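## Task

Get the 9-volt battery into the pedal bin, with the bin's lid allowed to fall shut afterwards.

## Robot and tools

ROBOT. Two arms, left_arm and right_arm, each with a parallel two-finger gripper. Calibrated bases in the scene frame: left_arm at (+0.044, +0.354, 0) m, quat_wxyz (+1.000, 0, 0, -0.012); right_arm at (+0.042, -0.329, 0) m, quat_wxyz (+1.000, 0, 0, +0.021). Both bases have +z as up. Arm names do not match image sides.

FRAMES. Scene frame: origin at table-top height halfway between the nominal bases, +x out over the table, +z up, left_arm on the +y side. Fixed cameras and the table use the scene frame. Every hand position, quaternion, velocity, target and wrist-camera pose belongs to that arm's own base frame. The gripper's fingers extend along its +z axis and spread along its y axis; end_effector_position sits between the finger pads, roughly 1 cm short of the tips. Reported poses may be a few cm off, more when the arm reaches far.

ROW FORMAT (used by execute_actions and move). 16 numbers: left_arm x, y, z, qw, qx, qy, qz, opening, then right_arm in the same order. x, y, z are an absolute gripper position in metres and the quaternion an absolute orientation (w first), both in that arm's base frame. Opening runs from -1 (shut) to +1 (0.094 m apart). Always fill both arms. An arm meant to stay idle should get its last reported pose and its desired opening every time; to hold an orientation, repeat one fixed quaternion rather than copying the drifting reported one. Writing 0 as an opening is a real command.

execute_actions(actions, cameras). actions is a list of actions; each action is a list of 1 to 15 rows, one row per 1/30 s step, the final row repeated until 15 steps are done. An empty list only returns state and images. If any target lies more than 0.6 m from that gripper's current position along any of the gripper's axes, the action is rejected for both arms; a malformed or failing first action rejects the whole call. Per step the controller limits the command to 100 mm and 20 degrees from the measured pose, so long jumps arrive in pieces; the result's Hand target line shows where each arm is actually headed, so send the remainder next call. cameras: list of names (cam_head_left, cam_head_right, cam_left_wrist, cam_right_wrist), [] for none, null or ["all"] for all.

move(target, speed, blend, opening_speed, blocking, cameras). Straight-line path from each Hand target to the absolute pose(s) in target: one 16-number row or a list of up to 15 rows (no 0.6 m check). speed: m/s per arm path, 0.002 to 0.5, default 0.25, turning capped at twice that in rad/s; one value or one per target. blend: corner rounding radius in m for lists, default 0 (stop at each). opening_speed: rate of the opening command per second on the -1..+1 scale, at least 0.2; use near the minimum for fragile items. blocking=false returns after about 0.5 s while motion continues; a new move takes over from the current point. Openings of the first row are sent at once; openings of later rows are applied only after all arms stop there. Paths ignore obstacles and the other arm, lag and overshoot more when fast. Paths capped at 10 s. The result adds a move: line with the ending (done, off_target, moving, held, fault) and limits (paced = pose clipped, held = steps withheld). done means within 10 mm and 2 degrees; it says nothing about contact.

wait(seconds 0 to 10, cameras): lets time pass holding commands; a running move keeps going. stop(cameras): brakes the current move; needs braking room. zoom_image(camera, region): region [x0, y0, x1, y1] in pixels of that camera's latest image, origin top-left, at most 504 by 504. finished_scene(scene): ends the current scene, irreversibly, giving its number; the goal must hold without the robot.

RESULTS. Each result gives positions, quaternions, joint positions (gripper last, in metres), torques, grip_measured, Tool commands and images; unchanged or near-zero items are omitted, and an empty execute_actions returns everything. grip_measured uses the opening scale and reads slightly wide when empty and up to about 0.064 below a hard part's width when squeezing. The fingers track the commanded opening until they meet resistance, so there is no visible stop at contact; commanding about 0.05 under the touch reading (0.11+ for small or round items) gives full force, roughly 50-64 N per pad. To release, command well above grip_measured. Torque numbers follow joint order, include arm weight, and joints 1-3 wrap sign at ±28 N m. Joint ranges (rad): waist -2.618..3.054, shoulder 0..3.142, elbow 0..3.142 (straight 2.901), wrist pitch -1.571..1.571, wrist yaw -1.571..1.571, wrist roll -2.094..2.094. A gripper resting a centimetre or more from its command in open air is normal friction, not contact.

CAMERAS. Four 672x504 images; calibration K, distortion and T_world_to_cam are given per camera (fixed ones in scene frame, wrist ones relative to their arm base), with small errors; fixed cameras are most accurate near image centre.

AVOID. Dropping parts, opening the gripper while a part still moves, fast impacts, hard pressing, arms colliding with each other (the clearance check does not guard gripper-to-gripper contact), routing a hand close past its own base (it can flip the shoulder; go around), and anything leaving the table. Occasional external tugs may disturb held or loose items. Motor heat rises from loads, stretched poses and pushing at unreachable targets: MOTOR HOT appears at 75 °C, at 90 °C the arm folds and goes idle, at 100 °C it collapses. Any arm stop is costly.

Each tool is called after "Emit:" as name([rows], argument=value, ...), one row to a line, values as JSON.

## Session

Emit:
execute_actions(actions=[])

Scene clock: 0.00 s.
left_arm: end_effector_position=(+0.3825, +0.0022, +0.1424) grip_measured=+1.000 end_effector_quat_wxyz=(+0.680, -0.017, +0.733, +0.016) | right_arm: end_effector_position=(+0.3770, -0.0132, +0.1415) grip_measured=+1.000 end_effector_quat_wxyz=(+0.681, +0.045, +0.730, -0.051)
Joint positions: left_arm=[-0.034 1.548 0.237 1.235 -0.08 -0.006 0.094] | right_arm=[0.049 1.551 0.218 1.263 0.185 0 0.094]
Joint velocities: within noise
Joint torques (N m): no reading
Motor temperatures (°C): left_arm=[22 25 24 21 23 21 22] | right_arm=[21 22 24 21 19 22 23]
Heat: left arm: 25 °C; right arm: 24 °C.
Hand target: left_arm +0.3835, +0.0022, +0.1457; +0.683, -0.017, +0.730, +0.016 | right_arm +0.3783, -0.0132, +0.1469; +0.686, +0.046, +0.724, -0.050
Tool commands: left_gripper/opening=+1.0 right_gripper/opening=+1.0
camera_calibration:
cam_left_wrist: T_world_to_cam=[[0.0471504, -0.998309, 0.034005, -0.023513], [-0.379531, -0.0493944, -0.92386, 0.313278], [0.923977, 0.0306544, -0.381218, -0.1933], [0, 0, 0, 1]] pos_world=[0.298612, -0.00207361, 0.216535]
cam_right_wrist: T_world_to_cam=[[-0.172729, -0.984572, 0.0279806, 0.0425526], [-0.361301, 0.0369064, -0.931719, 0.306273], [0.916311, -0.171044, -0.362102, -0.190335], [0, 0, 0, 1]] pos_world=[0.292413, -0.00196305, 0.215249]

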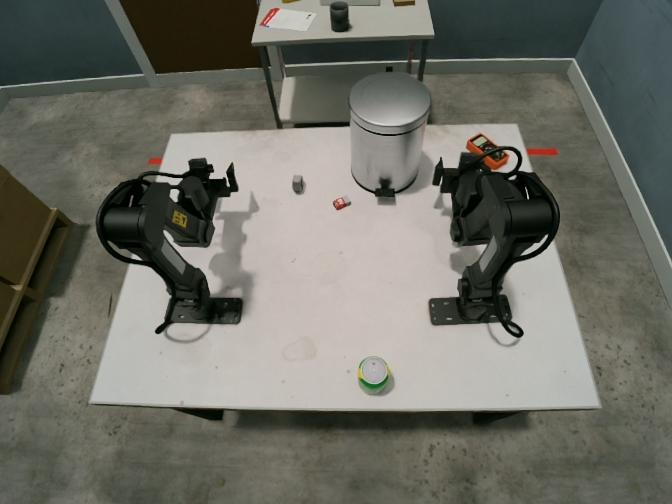

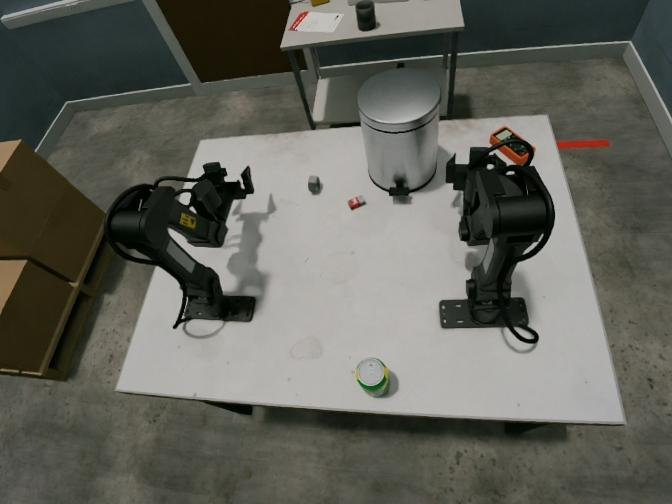

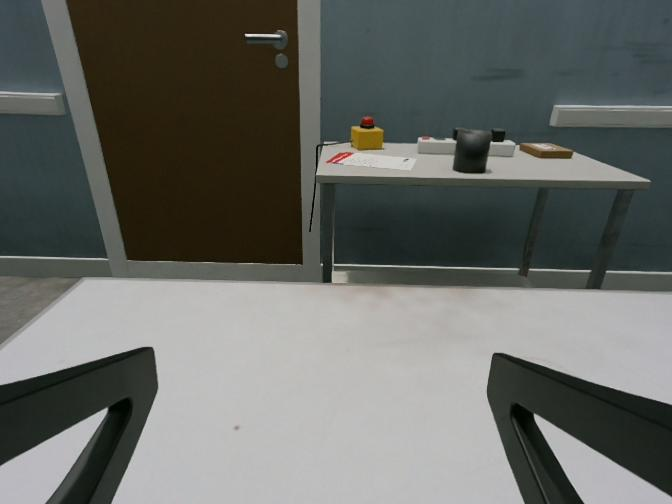

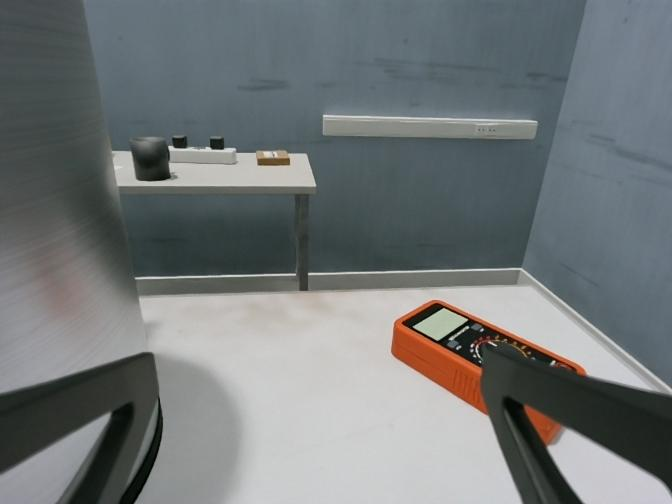

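Emit:
zoom_image(camera="cam_head_left", region=[270, 160, 370, 230])

Emit:
zoom_image(camera="cam_head_right", region=[290, 160, 390, 230])

Emit:
zoom_image(camera="cam_head_left", region=[330, 60, 450, 210])

Scaled by 5.040.

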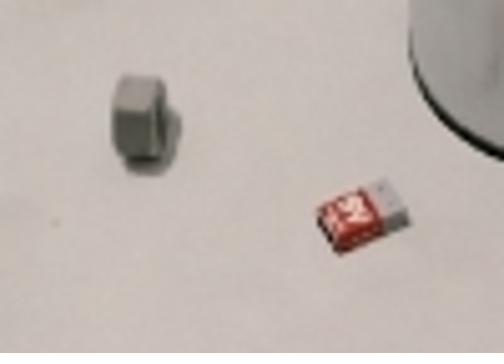

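Scaled by 5.040.

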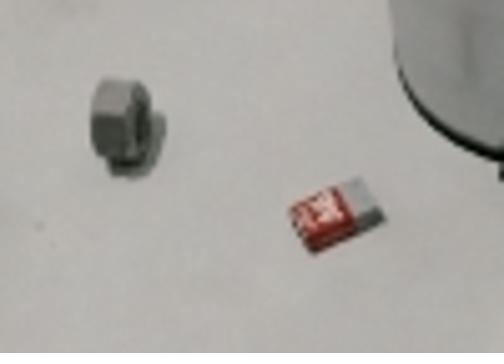

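Scaled by 3.360.

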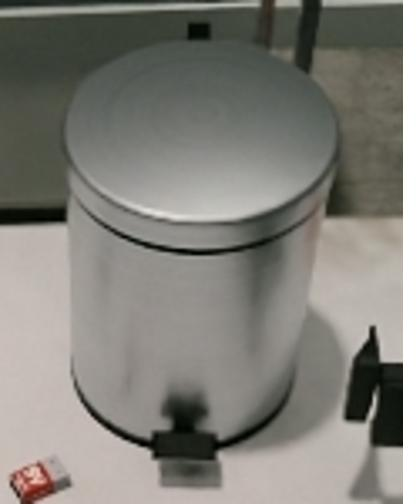

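Emit:
move([
  [0.3835,0.0022,0.1457,0.683,-0.017,0.730,0.016,1,0.25,0.02,0.22,0.2549,-0.1677,0.9512,0.0449,1],
  [0.3835,0.0022,0.1457,0.683,-0.017,0.730,0.016,1,0.24,0.2,0.2,0.1,-0.6375,0.7594,0.0839,1],
  [0.3835,0.0022,0.1457,0.683,-0.017,0.730,0.016,1,0.318,0.304,0.14,0,-0.8788,0.4772,0,1],
], blend=[0.04,0.04,0])

Scene clock: 47.87 s.
left_arm: end_effector_position=(+0.3825, +0.0022, +0.1424) grip_measured=+1.000 end_effector_quat_wxyz=(+0.680, -0.017, +0.733, +0.016) | right_arm: end_effector_position=(+0.3175, +0.3021, +0.1398) grip_measured=+1.000 end_effector_quat_wxyz=(-0.019, +0.876, -0.481, +0.005)
Joint positions: left_arm=[-0.034 1.548 0.237 1.235 -0.08 -0.006 0.094] | right_arm=[0.758 2.241 2.252 -1.541 -0.001 -1.38 0.094]
Joint torques (N m): left_arm=[-0.09 -5.16 4.52 1.95 0 0.01] | right_arm=[0.24 -10.29 6.83 0.32 -0.04 -0.02]
Motor temperatures (°C): left_arm=[22 25 25 26 23 21 22] | right_arm=[21 23 25 25 19 22 23]
Hand target: left_arm +0.3835, +0.0022, +0.1457; +0.683, -0.017, +0.730, +0.016 | right_arm +0.3178, +0.3038, +0.1397; -0.017, +0.879, -0.477, +0.005
Off the commanded pose: left_arm 0.003 m, 1 deg | right_arm 0.002 m, 2 deg.
joint sent to its limit (right arm) — joint 4 (wrist pitch), lower limit. The joint targets still meet the commanded pose.
move: done
camera_calibration:
cam_left_wrist: T_world_to_cam=[[0.0471504, -0.998309, 0.034005, -0.023513], [-0.379531, -0.0493944, -0.92386, 0.313278], [0.923977, 0.0306544, -0.381218, -0.1933], [0, 0, 0, 1]]
cam_right_wrist: T_world_to_cam=[[0.83456, 0.545277, 0.0786278, -0.446251], [0.504313, -0.813591, 0.289375, 0.0830001], [0.22176, -0.201848, -0.953981, 0.230063], [0, 0, 0, 1]]

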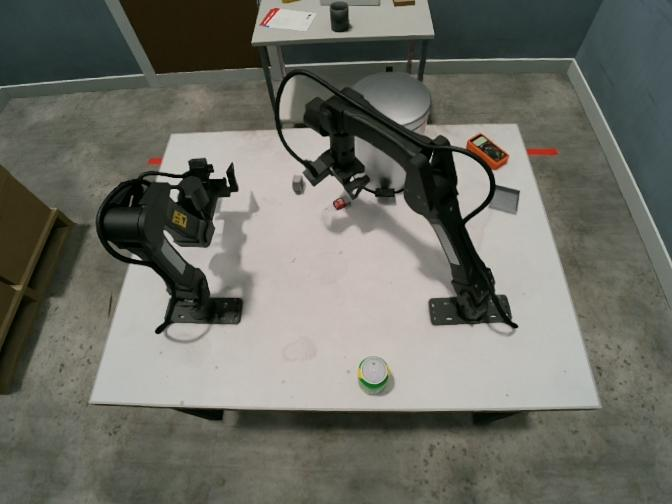

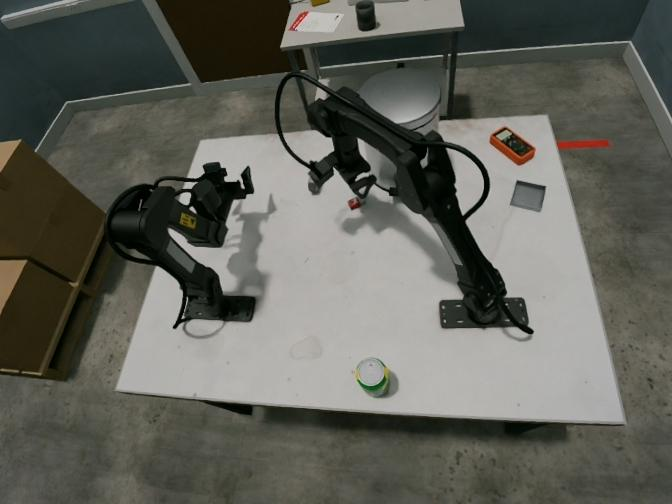

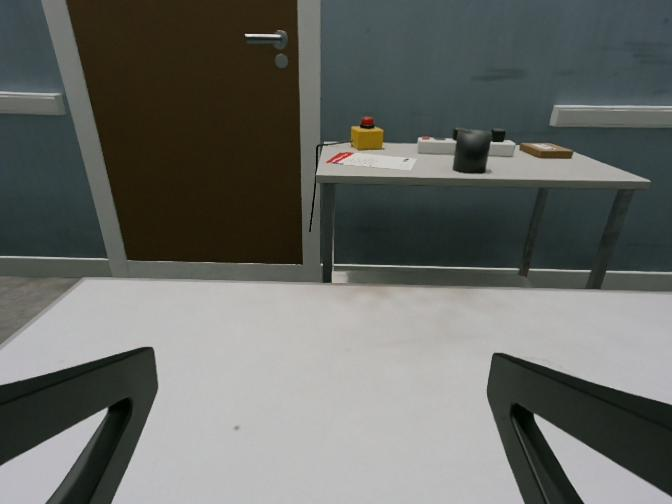

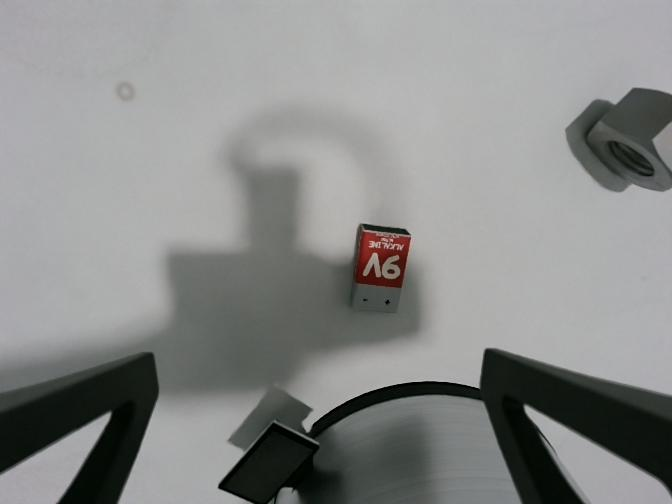

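Emit:
move(target=[0.3835,0.0022,0.1457,0.683,-0.017,0.730,0.016,1,0.345,0.316,0.075,0,-0.8434,0.5373,0,1], speed=0.15, cameras=["cam_right_wrist","cam_head_right"])

Scene clock: 70.63 s.
left_arm: end_effector_position=(+0.3825, +0.0022, +0.1424) grip_measured=+1.000 end_effector_quat_wxyz=(+0.680, -0.017, +0.733, +0.016) | right_arm: end_effector_position=(+0.3387, +0.3124, +0.0738) grip_measured=+1.000 end_effector_quat_wxyz=(+0.010, +0.846, -0.533, -0.003)
Joint positions: left_arm=[-0.034 1.548 0.237 1.235 -0.08 -0.006 0.094] | right_arm=[0.743 2.404 2.267 -1.455 0 -1.274 0.094]
Joint torques (N m): left_arm=[-0.09 -5.19 4.53 1.96 -0.01 0.04] | right_arm=[-0.21 -11.63 6.89 0.43 -0.01 0.07]
Hand target: left_arm +0.3835, +0.0022, +0.1457; +0.683, -0.017, +0.730, +0.016 | right_arm +0.3448, +0.3160, +0.0751; +0.000, +0.843, -0.537, +0.000
Off the commanded pose: left_arm 0.003 m, 1 deg | right_arm 0.007 m, 1 deg.
move: done
camera_calibration:
cam_right_wrist: T_world_to_cam=[[0.896577, 0.442481, 0.0189519, -0.448853], [0.41647, -0.856885, 0.303811, 0.142012], [0.15067, -0.264497, -0.952544, 0.208073], [0, 0, 0, 1]]
Images, in order: cam_head_right, cam_right_wrist.

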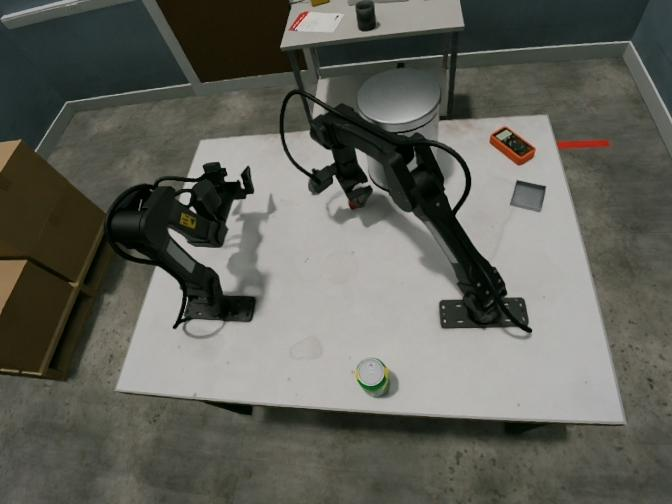

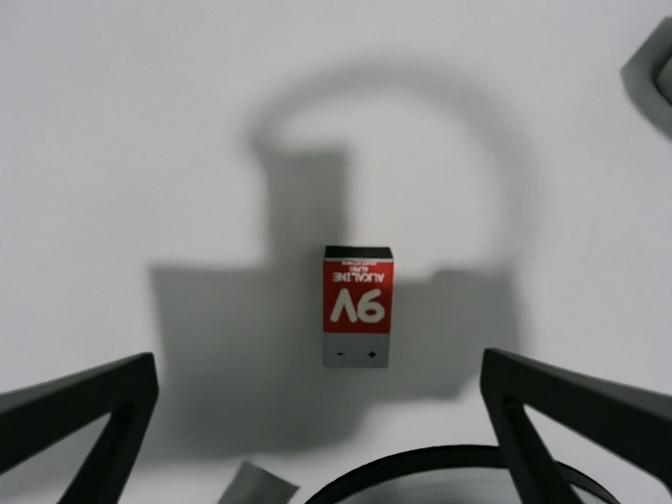

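Emit:
move([
  [0.3835,0.0022,0.1457,0.683,-0.017,0.730,0.016,1,0.357,0.3185,0.045,0,-0.8434,0.5373,0,1],
  [0.3835,0.0022,0.1457,0.683,-0.017,0.730,0.016,1,0.357,0.3185,0.022,0,-0.8434,0.5373,0,1],
], speed=[0.1,0.04], cameras=["cam_right_wrist","cam_head_right"])

Scene clock: 82.43 s.
left_arm: end_effector_position=(+0.3825, +0.0022, +0.1424) grip_measured=+1.000 end_effector_quat_wxyz=(+0.680, -0.017, +0.733, +0.016) | right_arm: end_effector_position=(+0.3562, +0.3209, +0.0333) grip_measured=+1.000 end_effector_quat_wxyz=(-0.009, +0.843, -0.537, +0.002)
Joint positions: left_arm=[-0.034 1.548 0.237 1.235 -0.08 -0.006 0.094] | right_arm=[0.731 2.448 2.186 -1.29 0 -1.276 0.094]
Joint torques (N m): left_arm=[-0.09 -5.15 4.48 1.96 0 0.03] | right_arm=[-0.35 -11.38 4.6 0.53 -0.02 -0.04]
Hand target: left_arm +0.3835, +0.0022, +0.1457; +0.683, -0.017, +0.730, +0.016 | right_arm +0.3569, +0.3184, +0.0222; +0.000, +0.843, -0.537, +0.000
Off the commanded pose: left_arm 0.003 m, 1 deg | right_arm 0.012 m, 1 deg.
move: off_target (right_arm)
camera_calibration:
cam_right_wrist: T_world_to_cam=[[0.899502, 0.433276, 0.0562832, -0.466915], [0.399973, -0.868427, 0.293011, 0.16418], [0.175833, -0.241052, -0.954451, 0.152633], [0, 0, 0, 1]]
Images, in order: cam_head_right, cam_right_wrist.

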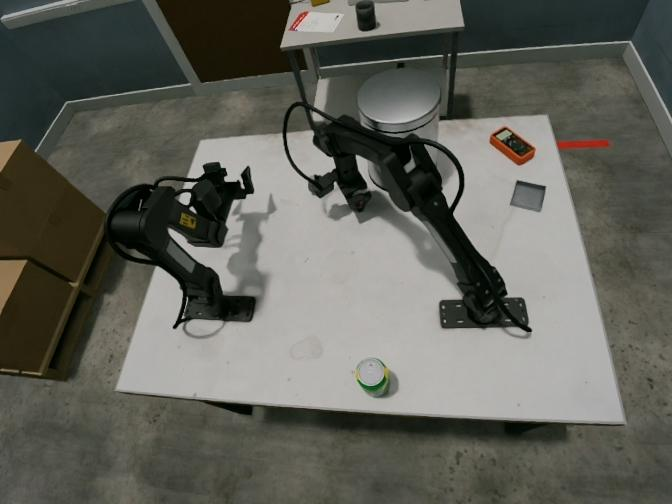

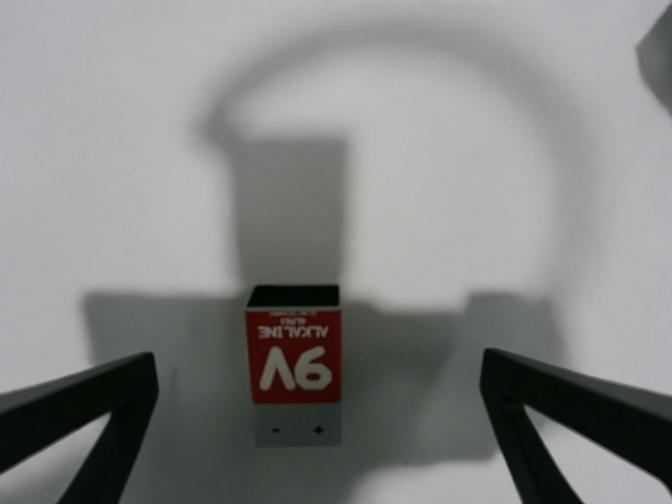

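Emit:
move(target=[0.3835,0.0022,0.1457,0.683,-0.017,0.730,0.016,1,0.349,0.321,0.014,0,-0.8434,0.5373,0,1], speed=0.04, cameras=["cam_right_wrist"])

Scene clock: 96.70 s.
left_arm: end_effector_position=(+0.3825, +0.0022, +0.1424) grip_measured=+1.000 end_effector_quat_wxyz=(+0.680, -0.017, +0.733, +0.016) | right_arm: end_effector_position=(+0.3524, +0.3193, +0.0193) grip_measured=+1.000 end_effector_quat_wxyz=(-0.002, +0.843, -0.538, +0.003)
Joint positions: left_arm=[-0.034 1.548 0.237 1.235 -0.08 -0.006 0.094] | right_arm=[0.736 2.448 2.13 -1.248 0.004 -1.27 0.094]
Joint torques (N m): left_arm=[-0.09 -5.19 4.52 1.96 0 0.03] | right_arm=[0.47 -12.72 3.75 0.53 -0.06 0.06]
Motor temperatures (°C): left_arm=[22 25 25 28 23 21 22] | right_arm=[21 28 26 23 19 22 23]
Hand target: left_arm +0.3835, +0.0022, +0.1457; +0.683, -0.017, +0.730, +0.016 | right_arm +0.3490, +0.3208, +0.0141; +0.000, +0.843, -0.537, +0.000
Off the commanded pose: left_arm 0.003 m, 1 deg | right_arm 0.006 m, 0 deg.
move: done
camera_calibration:
cam_right_wrist: T_world_to_cam=[[0.900531, 0.432455, 0.0450216, -0.461836], [0.400647, -0.865573, 0.300441, 0.167204], [0.168897, -0.252519, -0.952737, 0.14559], [0, 0, 0, 1]]
Images, in order: cam_right_wrist.

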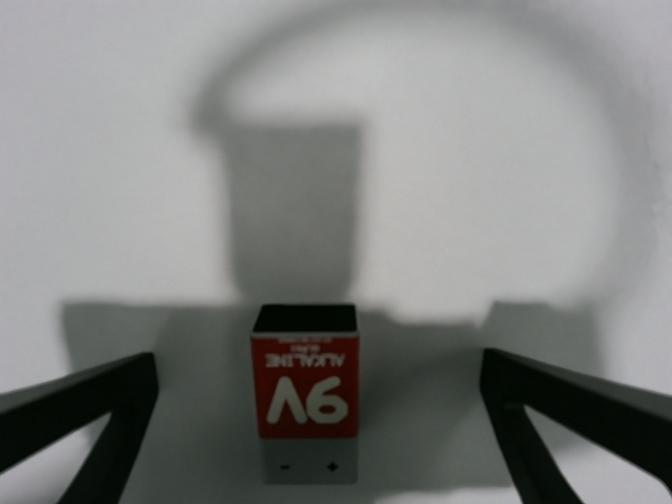

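Emit:
move(target=[0.3835,0.0022,0.1457,0.683,-0.017,0.730,0.016,1,0.347,0.318,0.016,0,-0.8434,0.5373,0,-0.65], speed=0.04, opening_speed=1.0, cameras=["cam_right_wrist"])

Scene clock: 104.50 s.
left_arm: end_effector_position=(+0.3825, +0.0022, +0.1424) grip_measured=+1.000 end_effector_quat_wxyz=(+0.680, -0.017, +0.733, +0.016) | right_arm: end_effector_position=(+0.3580, +0.3224, +0.0174) grip_measured=-0.461 end_effector_quat_wxyz=(-0.015, +0.843, -0.538, +0.010)
Joint positions: left_arm=[-0.034 1.548 0.237 1.235 -0.08 -0.006 0.094] | right_arm=[0.736 2.444 2.114 -1.207 0.012 -1.27 0.025]
Joint torques (N m): left_arm=[-0.06 -5.14 4.51 1.96 0 0.02] | right_arm=[0.31 -13.71 3.22 0.25 -0.14 0.03]
Heat: left arm: 28 °C; right arm: 29 °C.
Hand target: left_arm +0.3835, +0.0022, +0.1457; +0.683, -0.017, +0.730, +0.016 | right_arm +0.3472, +0.3180, +0.0159; +0.000, +0.843, -0.537, +0.000
Off the commanded pose: left_arm 0.003 m, 1 deg | right_arm 0.012 m, 2 deg.
move: off_target (right_arm)
camera_calibration:
cam_right_wrist: T_world_to_cam=[[0.899136, 0.431169, 0.075148, -0.46772], [0.392035, -0.869762, 0.299703, 0.172586], [0.194584, -0.240013, -0.951068, 0.130441], [0, 0, 0, 1]]
Images, in order: cam_right_wrist.

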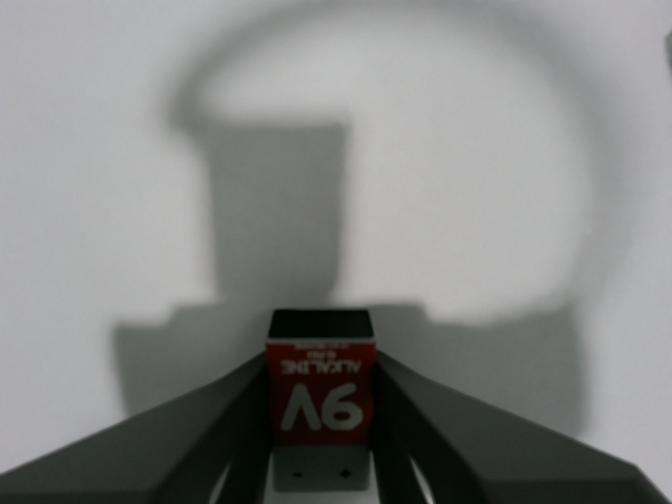

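Emit:
move([
  [0.3835,0.0022,0.1457,0.683,-0.017,0.730,0.016,-1,0.35,0.318,0.08,0,-0.8434,0.5373,0,-0.65],
  [0.3835,0.0022,0.1457,0.683,-0.017,0.730,0.016,-1,0.30,0.25,0.22,0.1,-0.6375,0.7594,0.0839,-0.65],
  [0.3835,0.0022,0.1457,0.683,-0.017,0.730,0.016,-1,0.26,0.08,0.40,0.2527,-0.2091,0.943,0.056,-0.65],
], speed=0.2, blend=[0.02,0.04,0], cameras=["cam_head_left","cam_right_wrist"])

Emit:
move(target=[0.27,-0.33,0.18,0.4132,0.3958,0.7938,-0.206,-1,0.26,0.08,0.40,0.2527,-0.2091,0.943,0.056,-0.65])

Scene clock: 124.13 s.
left_arm: end_effector_position=(+0.3825, +0.0022, +0.1424) grip_measured=-0.996 end_effector_quat_wxyz=(+0.680, -0.017, +0.733, +0.016) | right_arm: end_effector_position=(+0.2630, +0.0828, +0.3905) grip_measured=-0.461 end_effector_quat_wxyz=(+0.344, -0.203, +0.915, +0.062)
Joint positions: left_arm=[-0.034 1.548 0.237 1.235 -0.08 -0.006 0] | right_arm=[0.232 1.356 2.046 -1.554 -0.107 -0.165 0.025]
Joint torques (N m): left_arm=[-0.05 -5.15 4.51 1.95 0.01 0.02] | right_arm=[-0.35 -3.66 5.39 1.37 -0.04 0.06]
Hand target: left_arm +0.3835, +0.0022, +0.1457; +0.683, -0.017, +0.730, +0.016 | right_arm +0.2600, +0.0801, +0.3993; +0.358, -0.197, +0.911, +0.061
Off the commanded pose: left_arm 0.003 m, 1 deg | right_arm 0.010 m, 11 deg.
joint sent to its limit (right arm) — joint 4 (wrist pitch), lower limit. The joint targets are off in orientation, not in position.
move: off_target (right_arm); blend cut to 0 m at target 1
camera_calibration:
cam_right_wrist: T_world_to_cam=[[0.398565, -0.914895, 0.0641274, -0.0596672], [-0.830207, -0.389617, -0.398693, 0.44412], [0.389747, 0.105666, -0.91484, 0.352133], [0, 0, 0, 1]]
Images, in order: cam_head_left, cam_right_wrist.

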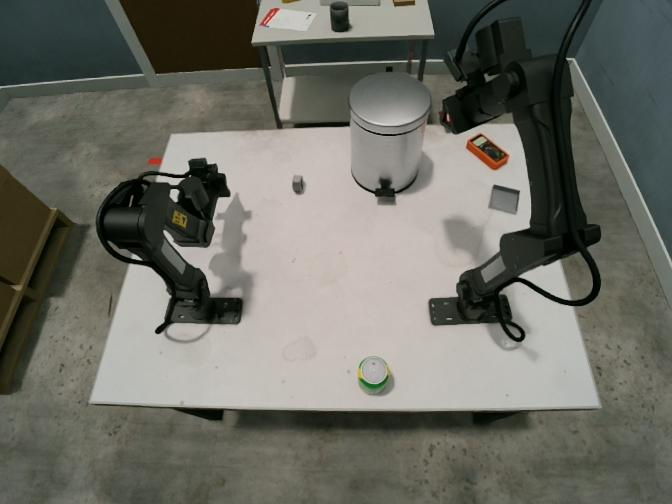

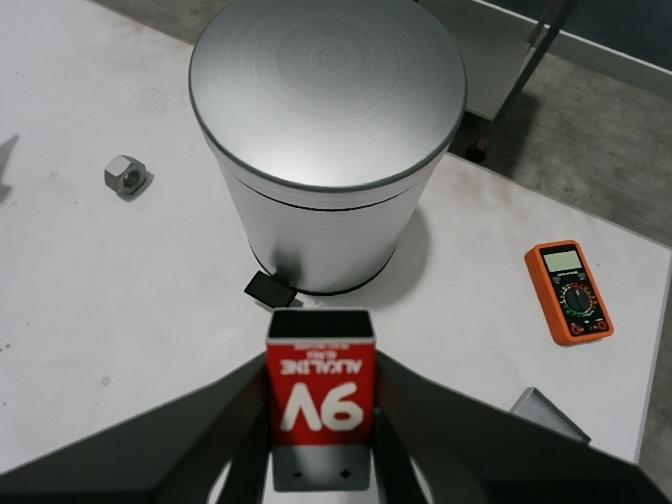

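Scene clock: 127.17 s.
left_arm: end_effector_position=(+0.2688, -0.3248, +0.1734) grip_measured=-0.996 end_effector_quat_wxyz=(+0.413, +0.395, +0.796, -0.201) | right_arm: end_effector_position=(+0.2629, +0.0828, +0.3904) grip_measured=-0.461 end_effector_quat_wxyz=(+0.343, -0.202, +0.915, +0.062)
Joint positions: left_arm=[-0.865 1.397 0.911 -0.131 0.039 0.035 0] | right_arm=[0.232 1.356 2.046 -1.555 -0.107 -0.164 0.025]
Joint torques (N m): left_arm=[-0.29 -5.12 9.02 1.58 0.09 -0.02] | right_arm=[-0.35 -3.69 5.39 1.37 -0.02 0.08]
Hand target: left_arm +0.2699, -0.3299, +0.1801; +0.413, +0.396, +0.794, -0.206 | right_arm +0.2599, +0.0801, +0.3993; +0.358, -0.197, +0.911, +0.061
Off the commanded pose: left_arm 0.008 m, 1 deg | right_arm 0.010 m, 11 deg.
joint sent to its limit (right arm) — joint 4 (wrist pitch), lower limit. The joint targets are off in orientation, not in position.
move: off_target (right_arm)
camera_calibration:
cam_left_wrist: T_world_to_cam=[[-0.782551, -0.622155, 0.023191, 0.00143768], [-0.510616, 0.620053, -0.595655, 0.478396], [0.35621, -0.477972, -0.802905, -0.00584343], [0, 0, 0, 1]]
cam_right_wrist: T_world_to_cam=[[0.397839, -0.915273, 0.0632451, -0.0590672], [-0.830954, -0.388693, -0.398036, 0.443805], [0.388895, 0.1058, -0.915187, 0.352427], [0, 0, 0, 1]]

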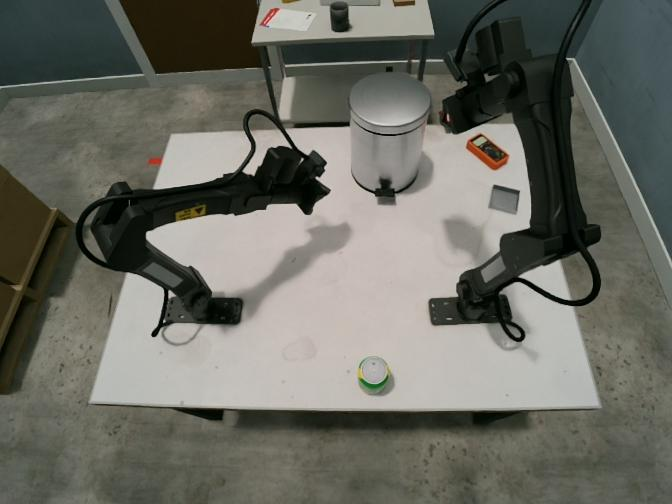

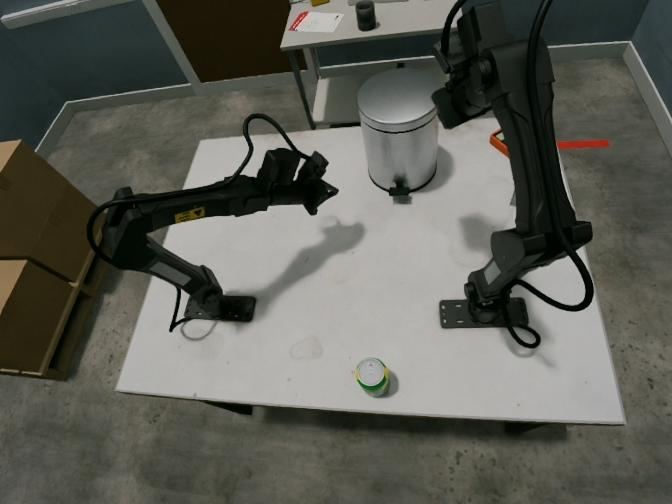

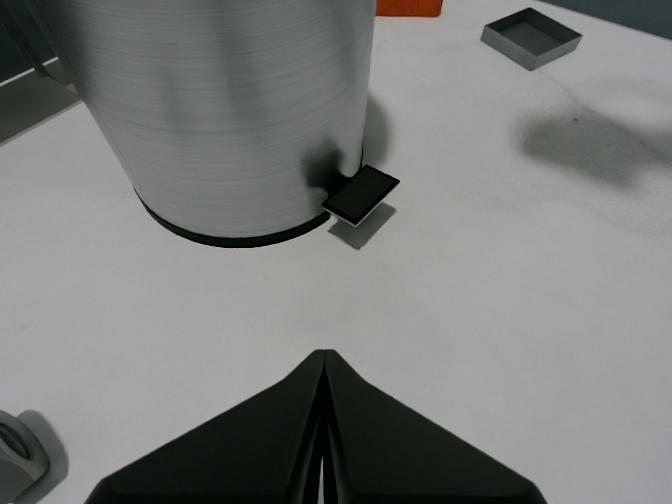

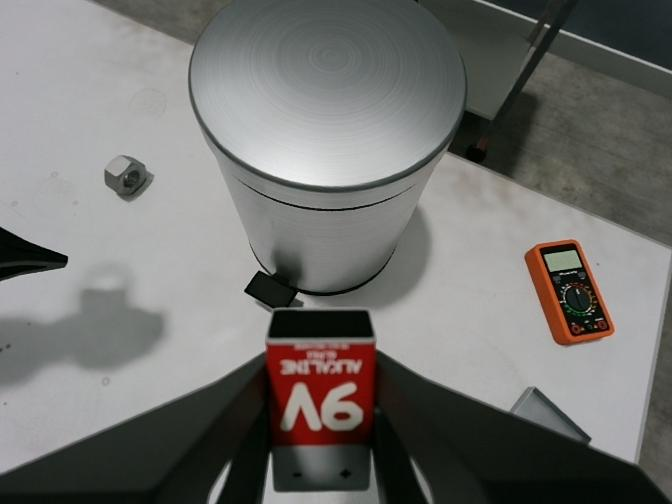

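Emit:
move(target=[0.335,-0.45,0.09,0.3782,0.4044,0.811,-0.1886,-1,0.26,0.08,0.40,0.358,-0.197,0.911,0.061,-0.65], cameras=["cam_left_wrist","cam_right_wrist"], speed=0.15)

Scene clock: 137.63 s.
left_arm: end_effector_position=(+0.3318, -0.4426, +0.0864) grip_measured=-0.996 end_effector_quat_wxyz=(+0.372, +0.409, +0.812, -0.185) | right_arm: end_effector_position=(+0.2629, +0.0828, +0.3904) grip_measured=-0.461 end_effector_quat_wxyz=(+0.343, -0.202, +0.915, +0.062)
Joint positions: left_arm=[-0.93 2.028 1.352 -0.036 -0.001 0.004 0] | right_arm=[0.232 1.356 2.046 -1.555 -0.107 -0.164 0.025]
Joint torques (N m): left_arm=[-0.54 -10.28 8.44 1.65 -0.06 -0.09] | right_arm=[-0.42 -3.7 5.45 1.36 -0.04 0.07]
Hand target: left_arm +0.3347, -0.4498, +0.0900; +0.378, +0.404, +0.811, -0.189 | right_arm +0.2599, +0.0800, +0.3998; +0.359, -0.197, +0.911, +0.061
Off the commanded pose: left_arm 0.009 m, 1 deg | right_arm 0.010 m, 2 deg.
joint sent to its limit (right arm) — joint 4 (wrist pitch), lower limit. The joint targets still meet the commanded pose.
move: done
camera_calibration:
cam_left_wrist: T_world_to_cam=[[-0.78937, -0.613466, 0.0235566, -0.0144468], [-0.535189, 0.668835, -0.515977, 0.554615], [0.300779, -0.419904, -0.856278, -0.105805], [0, 0, 0, 1]]
cam_right_wrist: T_world_to_cam=[[0.397839, -0.915273, 0.0632451, -0.0590672], [-0.830954, -0.388693, -0.398036, 0.443805], [0.388895, 0.1058, -0.915187, 0.352427], [0, 0, 0, 1]]
Images, in order: cam_left_wrist, cam_right_wrist.

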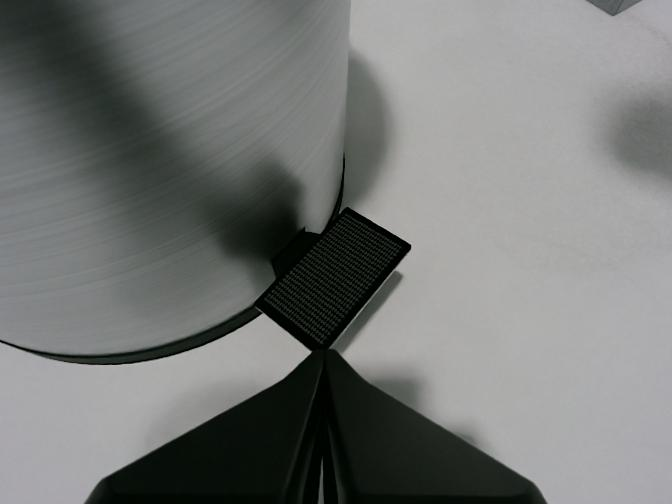

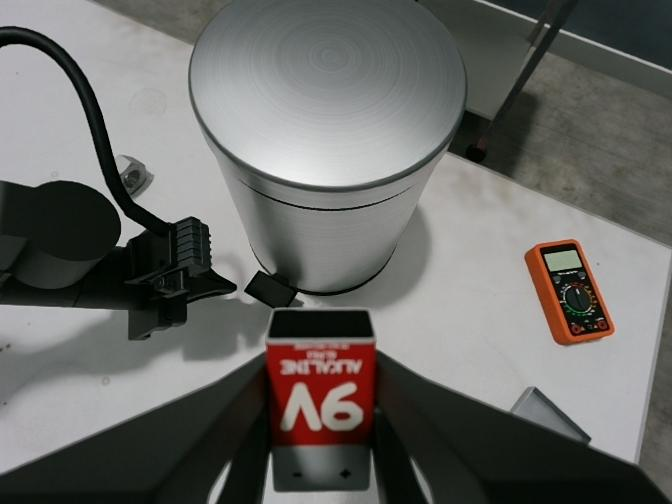

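Emit:
move([
  [0.357,-0.488,0.06,0.3782,0.4044,0.811,-0.1886,-1,0.26,0.08,0.40,0.359,-0.197,0.911,0.061,-0.65],
  [0.357,-0.488,0.024,0.3782,0.4044,0.811,-0.1886,-1,0.26,0.08,0.40,0.359,-0.197,0.911,0.061,-0.65],
], cameras=["cam_left_wrist","cam_right_wrist","cam_head_left"], speed=[0.1,0.04])

Scene clock: 155.40 s.
left_arm: end_effector_position=(+0.3676, -0.4950, +0.0714) grip_measured=-0.996 end_effector_quat_wxyz=(+0.422, +0.394, +0.791, -0.204) | right_arm: end_effector_position=(+0.2628, +0.0828, +0.3903) grip_measured=-0.461 end_effector_quat_wxyz=(+0.343, -0.202, +0.915, +0.062)
Joint positions: left_arm=[-0.94 2.249 1.542 0.11 -0.022 -0.003 0] | right_arm=[0.232 1.356 2.046 -1.555 -0.107 -0.164 0.025]
Joint torques (N m): left_arm=[-0.55 -9.06 4.34 1.47 0.07 -0.1] | right_arm=[-0.39 -3.74 5.38 1.38 -0.04 0.07]
Hand target: left_arm +0.3558, -0.4861, +0.0258; +0.379, +0.404, +0.811, -0.188 | right_arm +0.2598, +0.0800, +0.3998; +0.359, -0.197, +0.910, +0.061
Off the commanded pose: left_arm 0.049 m, 6 deg | right_arm 0.010 m, 2 deg.
move: off_target (left_arm)
camera_calibration:
cam_left_wrist: T_world_to_cam=[[-0.784619, -0.619679, 0.0192607, -0.0224521], [-0.499154, 0.612976, -0.612459, 0.567058], [0.367722, -0.490161, -0.790268, -0.215461], [0, 0, 0, 1]]
cam_right_wrist: T_world_to_cam=[[0.397862, -0.915267, 0.0631777, -0.0590309], [-0.831102, -0.388727, -0.397693, 0.443624], [0.388555, 0.10572, -0.915341, 0.352556], [0, 0, 0, 1]]
Images, in order: cam_head_left, cam_left_wrist, cam_right_wrist.

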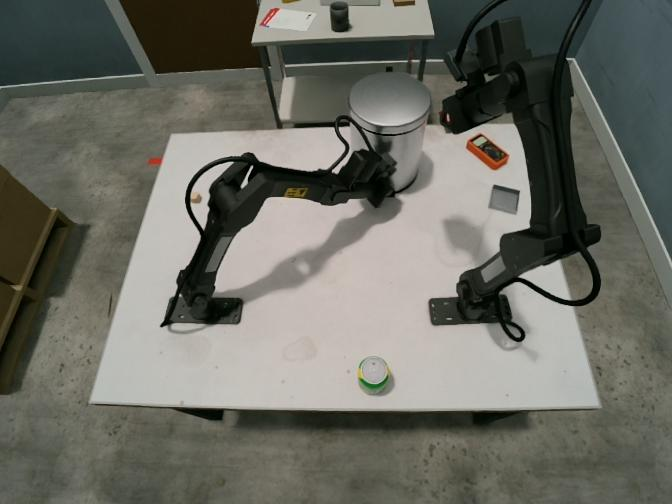

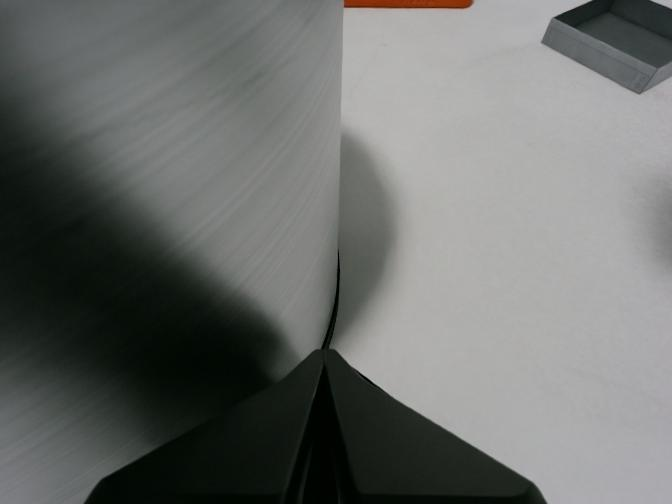

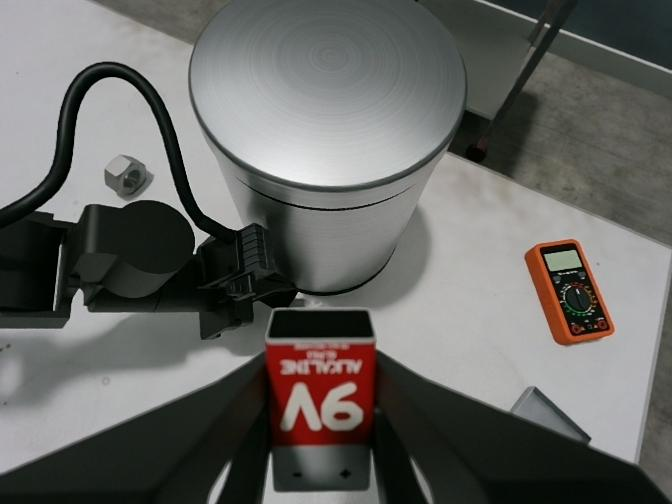

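Emit:
move([
  [0.345,-0.475,0.10,0.3782,0.4044,0.811,-0.1886,-1,0.26,0.08,0.40,0.359,-0.197,0.911,0.061,-0.65],
  [0.335,-0.46,0.10,0.3782,0.4044,0.811,-0.1886,-1,0.26,0.08,0.40,0.359,-0.197,0.911,0.061,-0.65],
], cameras=["cam_left_wrist","cam_right_wrist"], speed=0.08)

Scene clock: 169.27 s.
left_arm: end_effector_position=(+0.3400, -0.4597, +0.0860) grip_measured=-0.996 end_effector_quat_wxyz=(+0.372, +0.407, +0.815, -0.179) | right_arm: end_effector_position=(+0.2628, +0.0828, +0.3903) grip_measured=-0.461 end_effector_quat_wxyz=(+0.343, -0.202, +0.915, +0.062)
Joint positions: left_arm=[-0.943 2.096 1.46 -0.085 -0.022 -0.005 0] | right_arm=[0.232 1.356 2.046 -1.555 -0.107 -0.164 0.025]
Joint torques (N m): left_arm=[-0.62 -15.69 5.19 1.62 0.05 -0.09] | right_arm=[-0.42 -3.77 5.41 1.38 -0.04 0.06]
Hand target: left_arm +0.3351, -0.4602, +0.0996; +0.378, +0.405, +0.811, -0.189 | right_arm +0.2598, +0.0800, +0.3998; +0.359, -0.197, +0.910, +0.061
Off the commanded pose: left_arm 0.015 m, 1 deg | right_arm 0.010 m, 2 deg.
move: off_target (left_arm)
camera_calibration:
cam_left_wrist: T_world_to_cam=[[-0.783921, -0.620643, 0.0164597, -0.0230171], [-0.54057, 0.669264, -0.509774, 0.571735], [0.305372, -0.40852, -0.860151, -0.111782], [0, 0, 0, 1]]
cam_right_wrist: T_world_to_cam=[[0.397862, -0.915267, 0.0631777, -0.0590309], [-0.831102, -0.388727, -0.397693, 0.443624], [0.388555, 0.10572, -0.915341, 0.352556], [0, 0, 0, 1]]
Images, in order: cam_left_wrist, cam_right_wrist.

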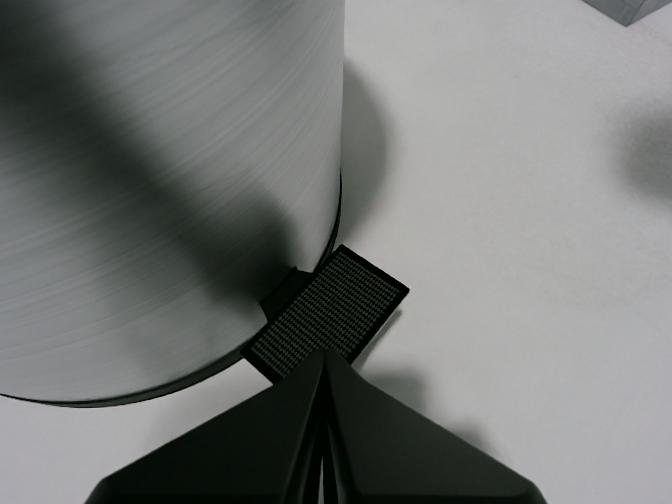

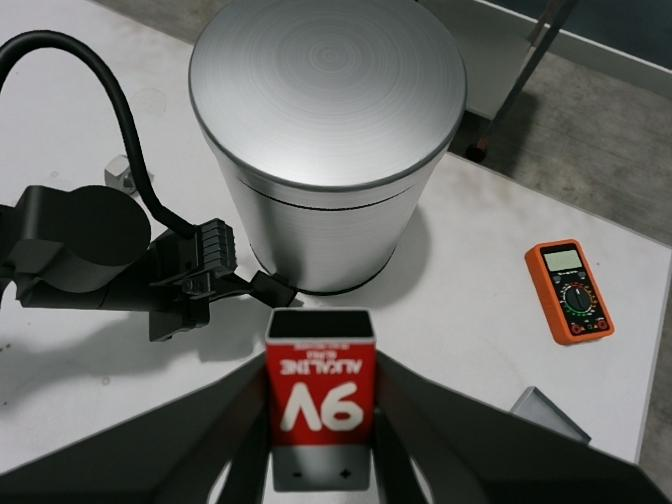

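Emit:
move([
  [0.34,-0.489,0.10,0.3782,0.4044,0.811,-0.1886,-1,0.26,0.08,0.40,0.359,-0.197,0.911,0.061,-0.65],
  [0.34,-0.489,0.07,0.3782,0.4044,0.811,-0.1886,-1,0.26,0.08,0.40,0.359,-0.197,0.911,0.061,-0.65],
], cameras=["cam_left_wrist","cam_right_wrist"], speed=0.08)

Scene clock: 192.73 s.
left_arm: end_effector_position=(+0.3407, -0.4895, +0.0827) grip_measured=-0.996 end_effector_quat_wxyz=(+0.383, +0.407, +0.806, -0.192) | right_arm: end_effector_position=(+0.2628, +0.0828, +0.3903) grip_measured=-0.461 end_effector_quat_wxyz=(+0.343, -0.202, +0.915, +0.062)
Joint positions: left_arm=[-0.974 2.178 1.549 -0.056 -0.033 -0.023 0] | right_arm=[0.232 1.356 2.046 -1.555 -0.107 -0.164 0.025]
Joint torques (N m): left_arm=[-0.29 -11.4 5.42 1.81 -0.07 -0.09] | right_arm=[-0.44 -3.77 5.42 1.37 -0.04 0.07]
Motor temperatures (°C): left_arm=[22 31 26 30 23 21 22] | right_arm=[21 24 26 25 19 22 25]
Hand target: left_arm +0.3398, -0.4888, +0.0701; +0.378, +0.405, +0.811, -0.188 | right_arm +0.2598, +0.0800, +0.3998; +0.359, -0.197, +0.910, +0.061
Off the commanded pose: left_arm 0.013 m, 1 deg | right_arm 0.010 m, 2 deg.
move: off_target (left_arm)
camera_calibration:
cam_left_wrist: T_world_to_cam=[[-0.79155, -0.610613, 0.024501, -0.0340256], [-0.52463, 0.658433, -0.539657, 0.582046], [0.313389, -0.440019, -0.841529, -0.146679], [0, 0, 0, 1]]
cam_right_wrist: T_world_to_cam=[[0.397862, -0.915267, 0.0631777, -0.0590309], [-0.831102, -0.388727, -0.397693, 0.443624], [0.388555, 0.10572, -0.915341, 0.352556], [0, 0, 0, 1]]
Images, in order: cam_left_wrist, cam_right_wrist.

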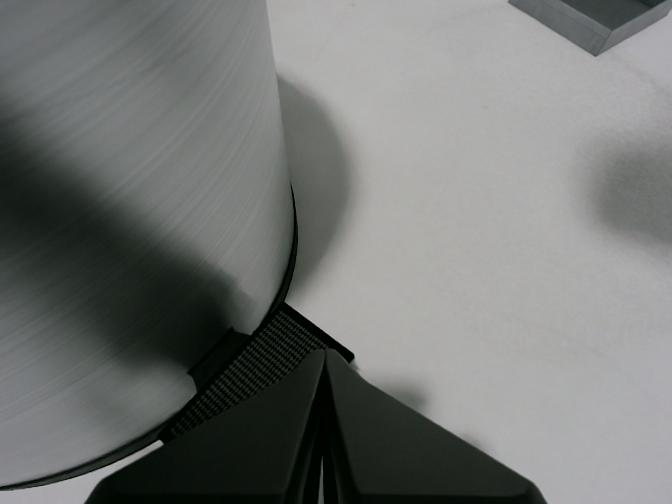

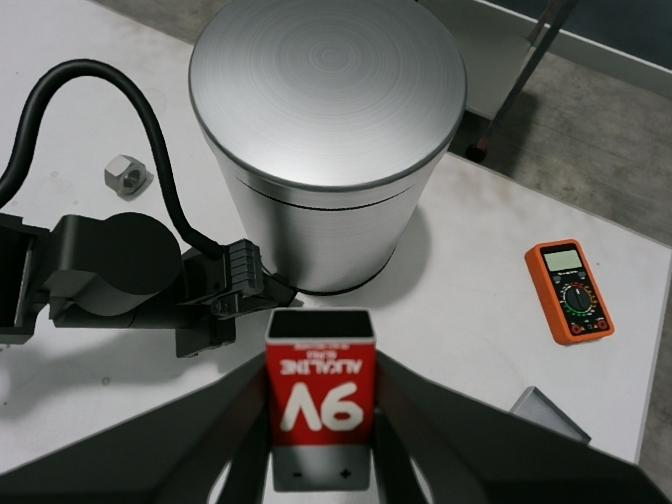

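Emit:
move([
  [0.344,-0.474,0.07,0.3782,0.4044,0.811,-0.1886,-1,0.26,0.08,0.40,0.359,-0.197,0.911,0.061,-0.65],
  [0.344,-0.474,0.035,0.3782,0.4044,0.811,-0.1886,-1,0.26,0.08,0.40,0.359,-0.197,0.911,0.061,-0.65],
], cameras=["cam_left_wrist","cam_right_wrist"], speed=[0.05,0.03])

Scene clock: 201.33 s.
left_arm: end_effector_position=(+0.3360, -0.4871, +0.0671) grip_measured=-0.996 end_effector_quat_wxyz=(+0.393, +0.408, +0.795, -0.216) | right_arm: end_effector_position=(+0.2628, +0.0828, +0.3903) grip_measured=-0.461 end_effector_quat_wxyz=(+0.343, -0.202, +0.915, +0.062)
Joint positions: left_arm=[-0.967 2.178 1.443 0.095 0.007 -0.023 0] | right_arm=[0.232 1.356 2.046 -1.555 -0.107 -0.164 0.025]
Joint torques (N m): left_arm=[1.37 -9.21 4.64 1.73 -0.24 0.09] | right_arm=[-0.36 -3.75 5.45 1.37 -0.04 0.07]
Hand target: left_arm +0.3428, -0.4728, +0.0358; +0.378, +0.405, +0.811, -0.189 | right_arm +0.2598, +0.0800, +0.3998; +0.359, -0.197, +0.910, +0.061
Off the commanded pose: left_arm 0.036 m, 4 deg | right_arm 0.010 m, 2 deg.
move: off_target (left_arm)
camera_calibration:
cam_left_wrist: T_world_to_cam=[[-0.805939, -0.589812, 0.0508388, -0.0227163], [-0.506418, 0.642407, -0.575199, 0.558088], [0.3066, -0.489321, -0.816432, -0.180696], [0, 0, 0, 1]]
cam_right_wrist: T_world_to_cam=[[0.397862, -0.915267, 0.0631777, -0.0590309], [-0.831102, -0.388727, -0.397693, 0.443624], [0.388555, 0.10572, -0.915341, 0.352556], [0, 0, 0, 1]]
Images, in order: cam_left_wrist, cam_right_wrist.

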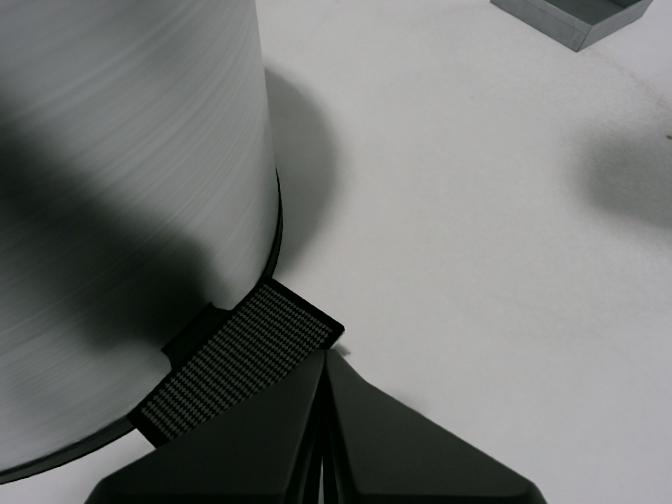

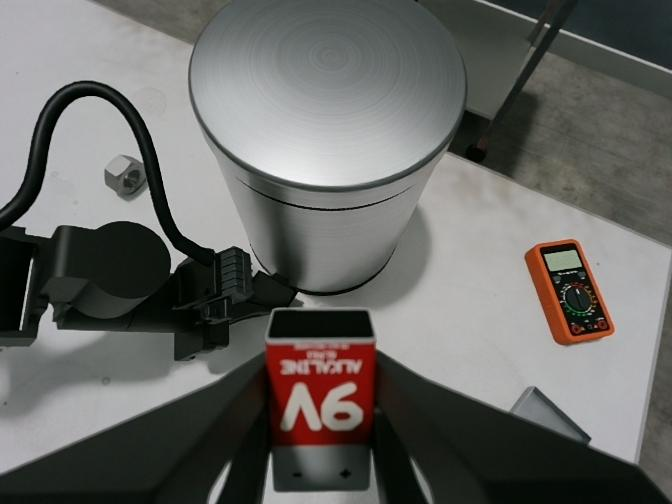

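Emit:
move([
  [0.34,-0.478,0.105,0.3782,0.4044,0.811,-0.1886,-1,0.26,0.08,0.40,0.359,-0.197,0.911,0.061,-0.65],
  [0.345,-0.474,0.095,0.3782,0.4044,0.811,-0.1886,-1,0.26,0.08,0.40,0.359,-0.197,0.911,0.061,-0.65],
], cameras=["cam_left_wrist"], speed=[0.08,0.08])

Scene clock: 209.33 s.
left_arm: end_effector_position=(+0.3414, -0.4727, +0.0773) grip_measured=-0.996 end_effector_quat_wxyz=(+0.365, +0.406, +0.817, -0.184) | right_arm: end_effector_position=(+0.2628, +0.0828, +0.3903) grip_measured=-0.461 end_effector_quat_wxyz=(+0.343, -0.202, +0.915, +0.062)
Joint positions: left_arm=[-0.953 2.151 1.517 -0.094 -0.019 -0.023 0] | right_arm=[0.232 1.356 2.046 -1.555 -0.107 -0.164 0.025]
Joint torques (N m): left_arm=[0.32 -15.08 7.25 1.55 0.01 0.09] | right_arm=[-0.44 -3.77 5.38 1.36 -0.04 0.07]
Hand target: left_arm +0.3449, -0.4739, +0.0948; +0.378, +0.404, +0.811, -0.188 | right_arm +0.2598, +0.0800, +0.3998; +0.359, -0.197, +0.910, +0.061
Off the commanded pose: left_arm 0.018 m, 2 deg | right_arm 0.010 m, 2 deg.
move: off_target (left_arm)
camera_calibration:
cam_left_wrist: T_world_to_cam=[[-0.783947, -0.620053, 0.0309954, -0.0306532], [-0.548505, 0.668372, -0.502415, 0.578447], [0.290807, -0.410868, -0.864071, -0.120839], [0, 0, 0, 1]]
Images, in order: cam_left_wrist.

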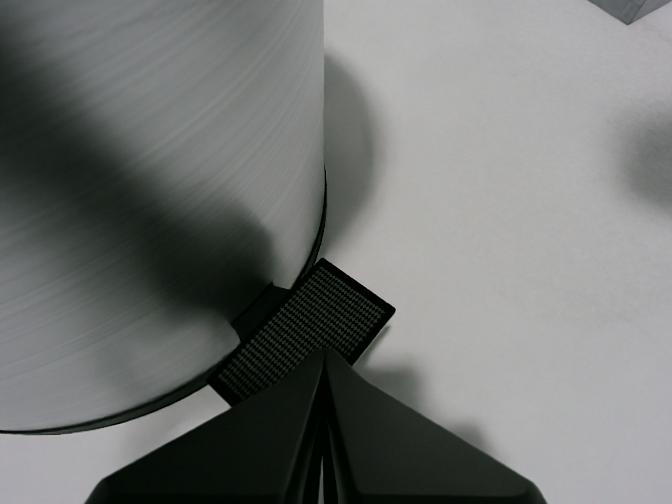

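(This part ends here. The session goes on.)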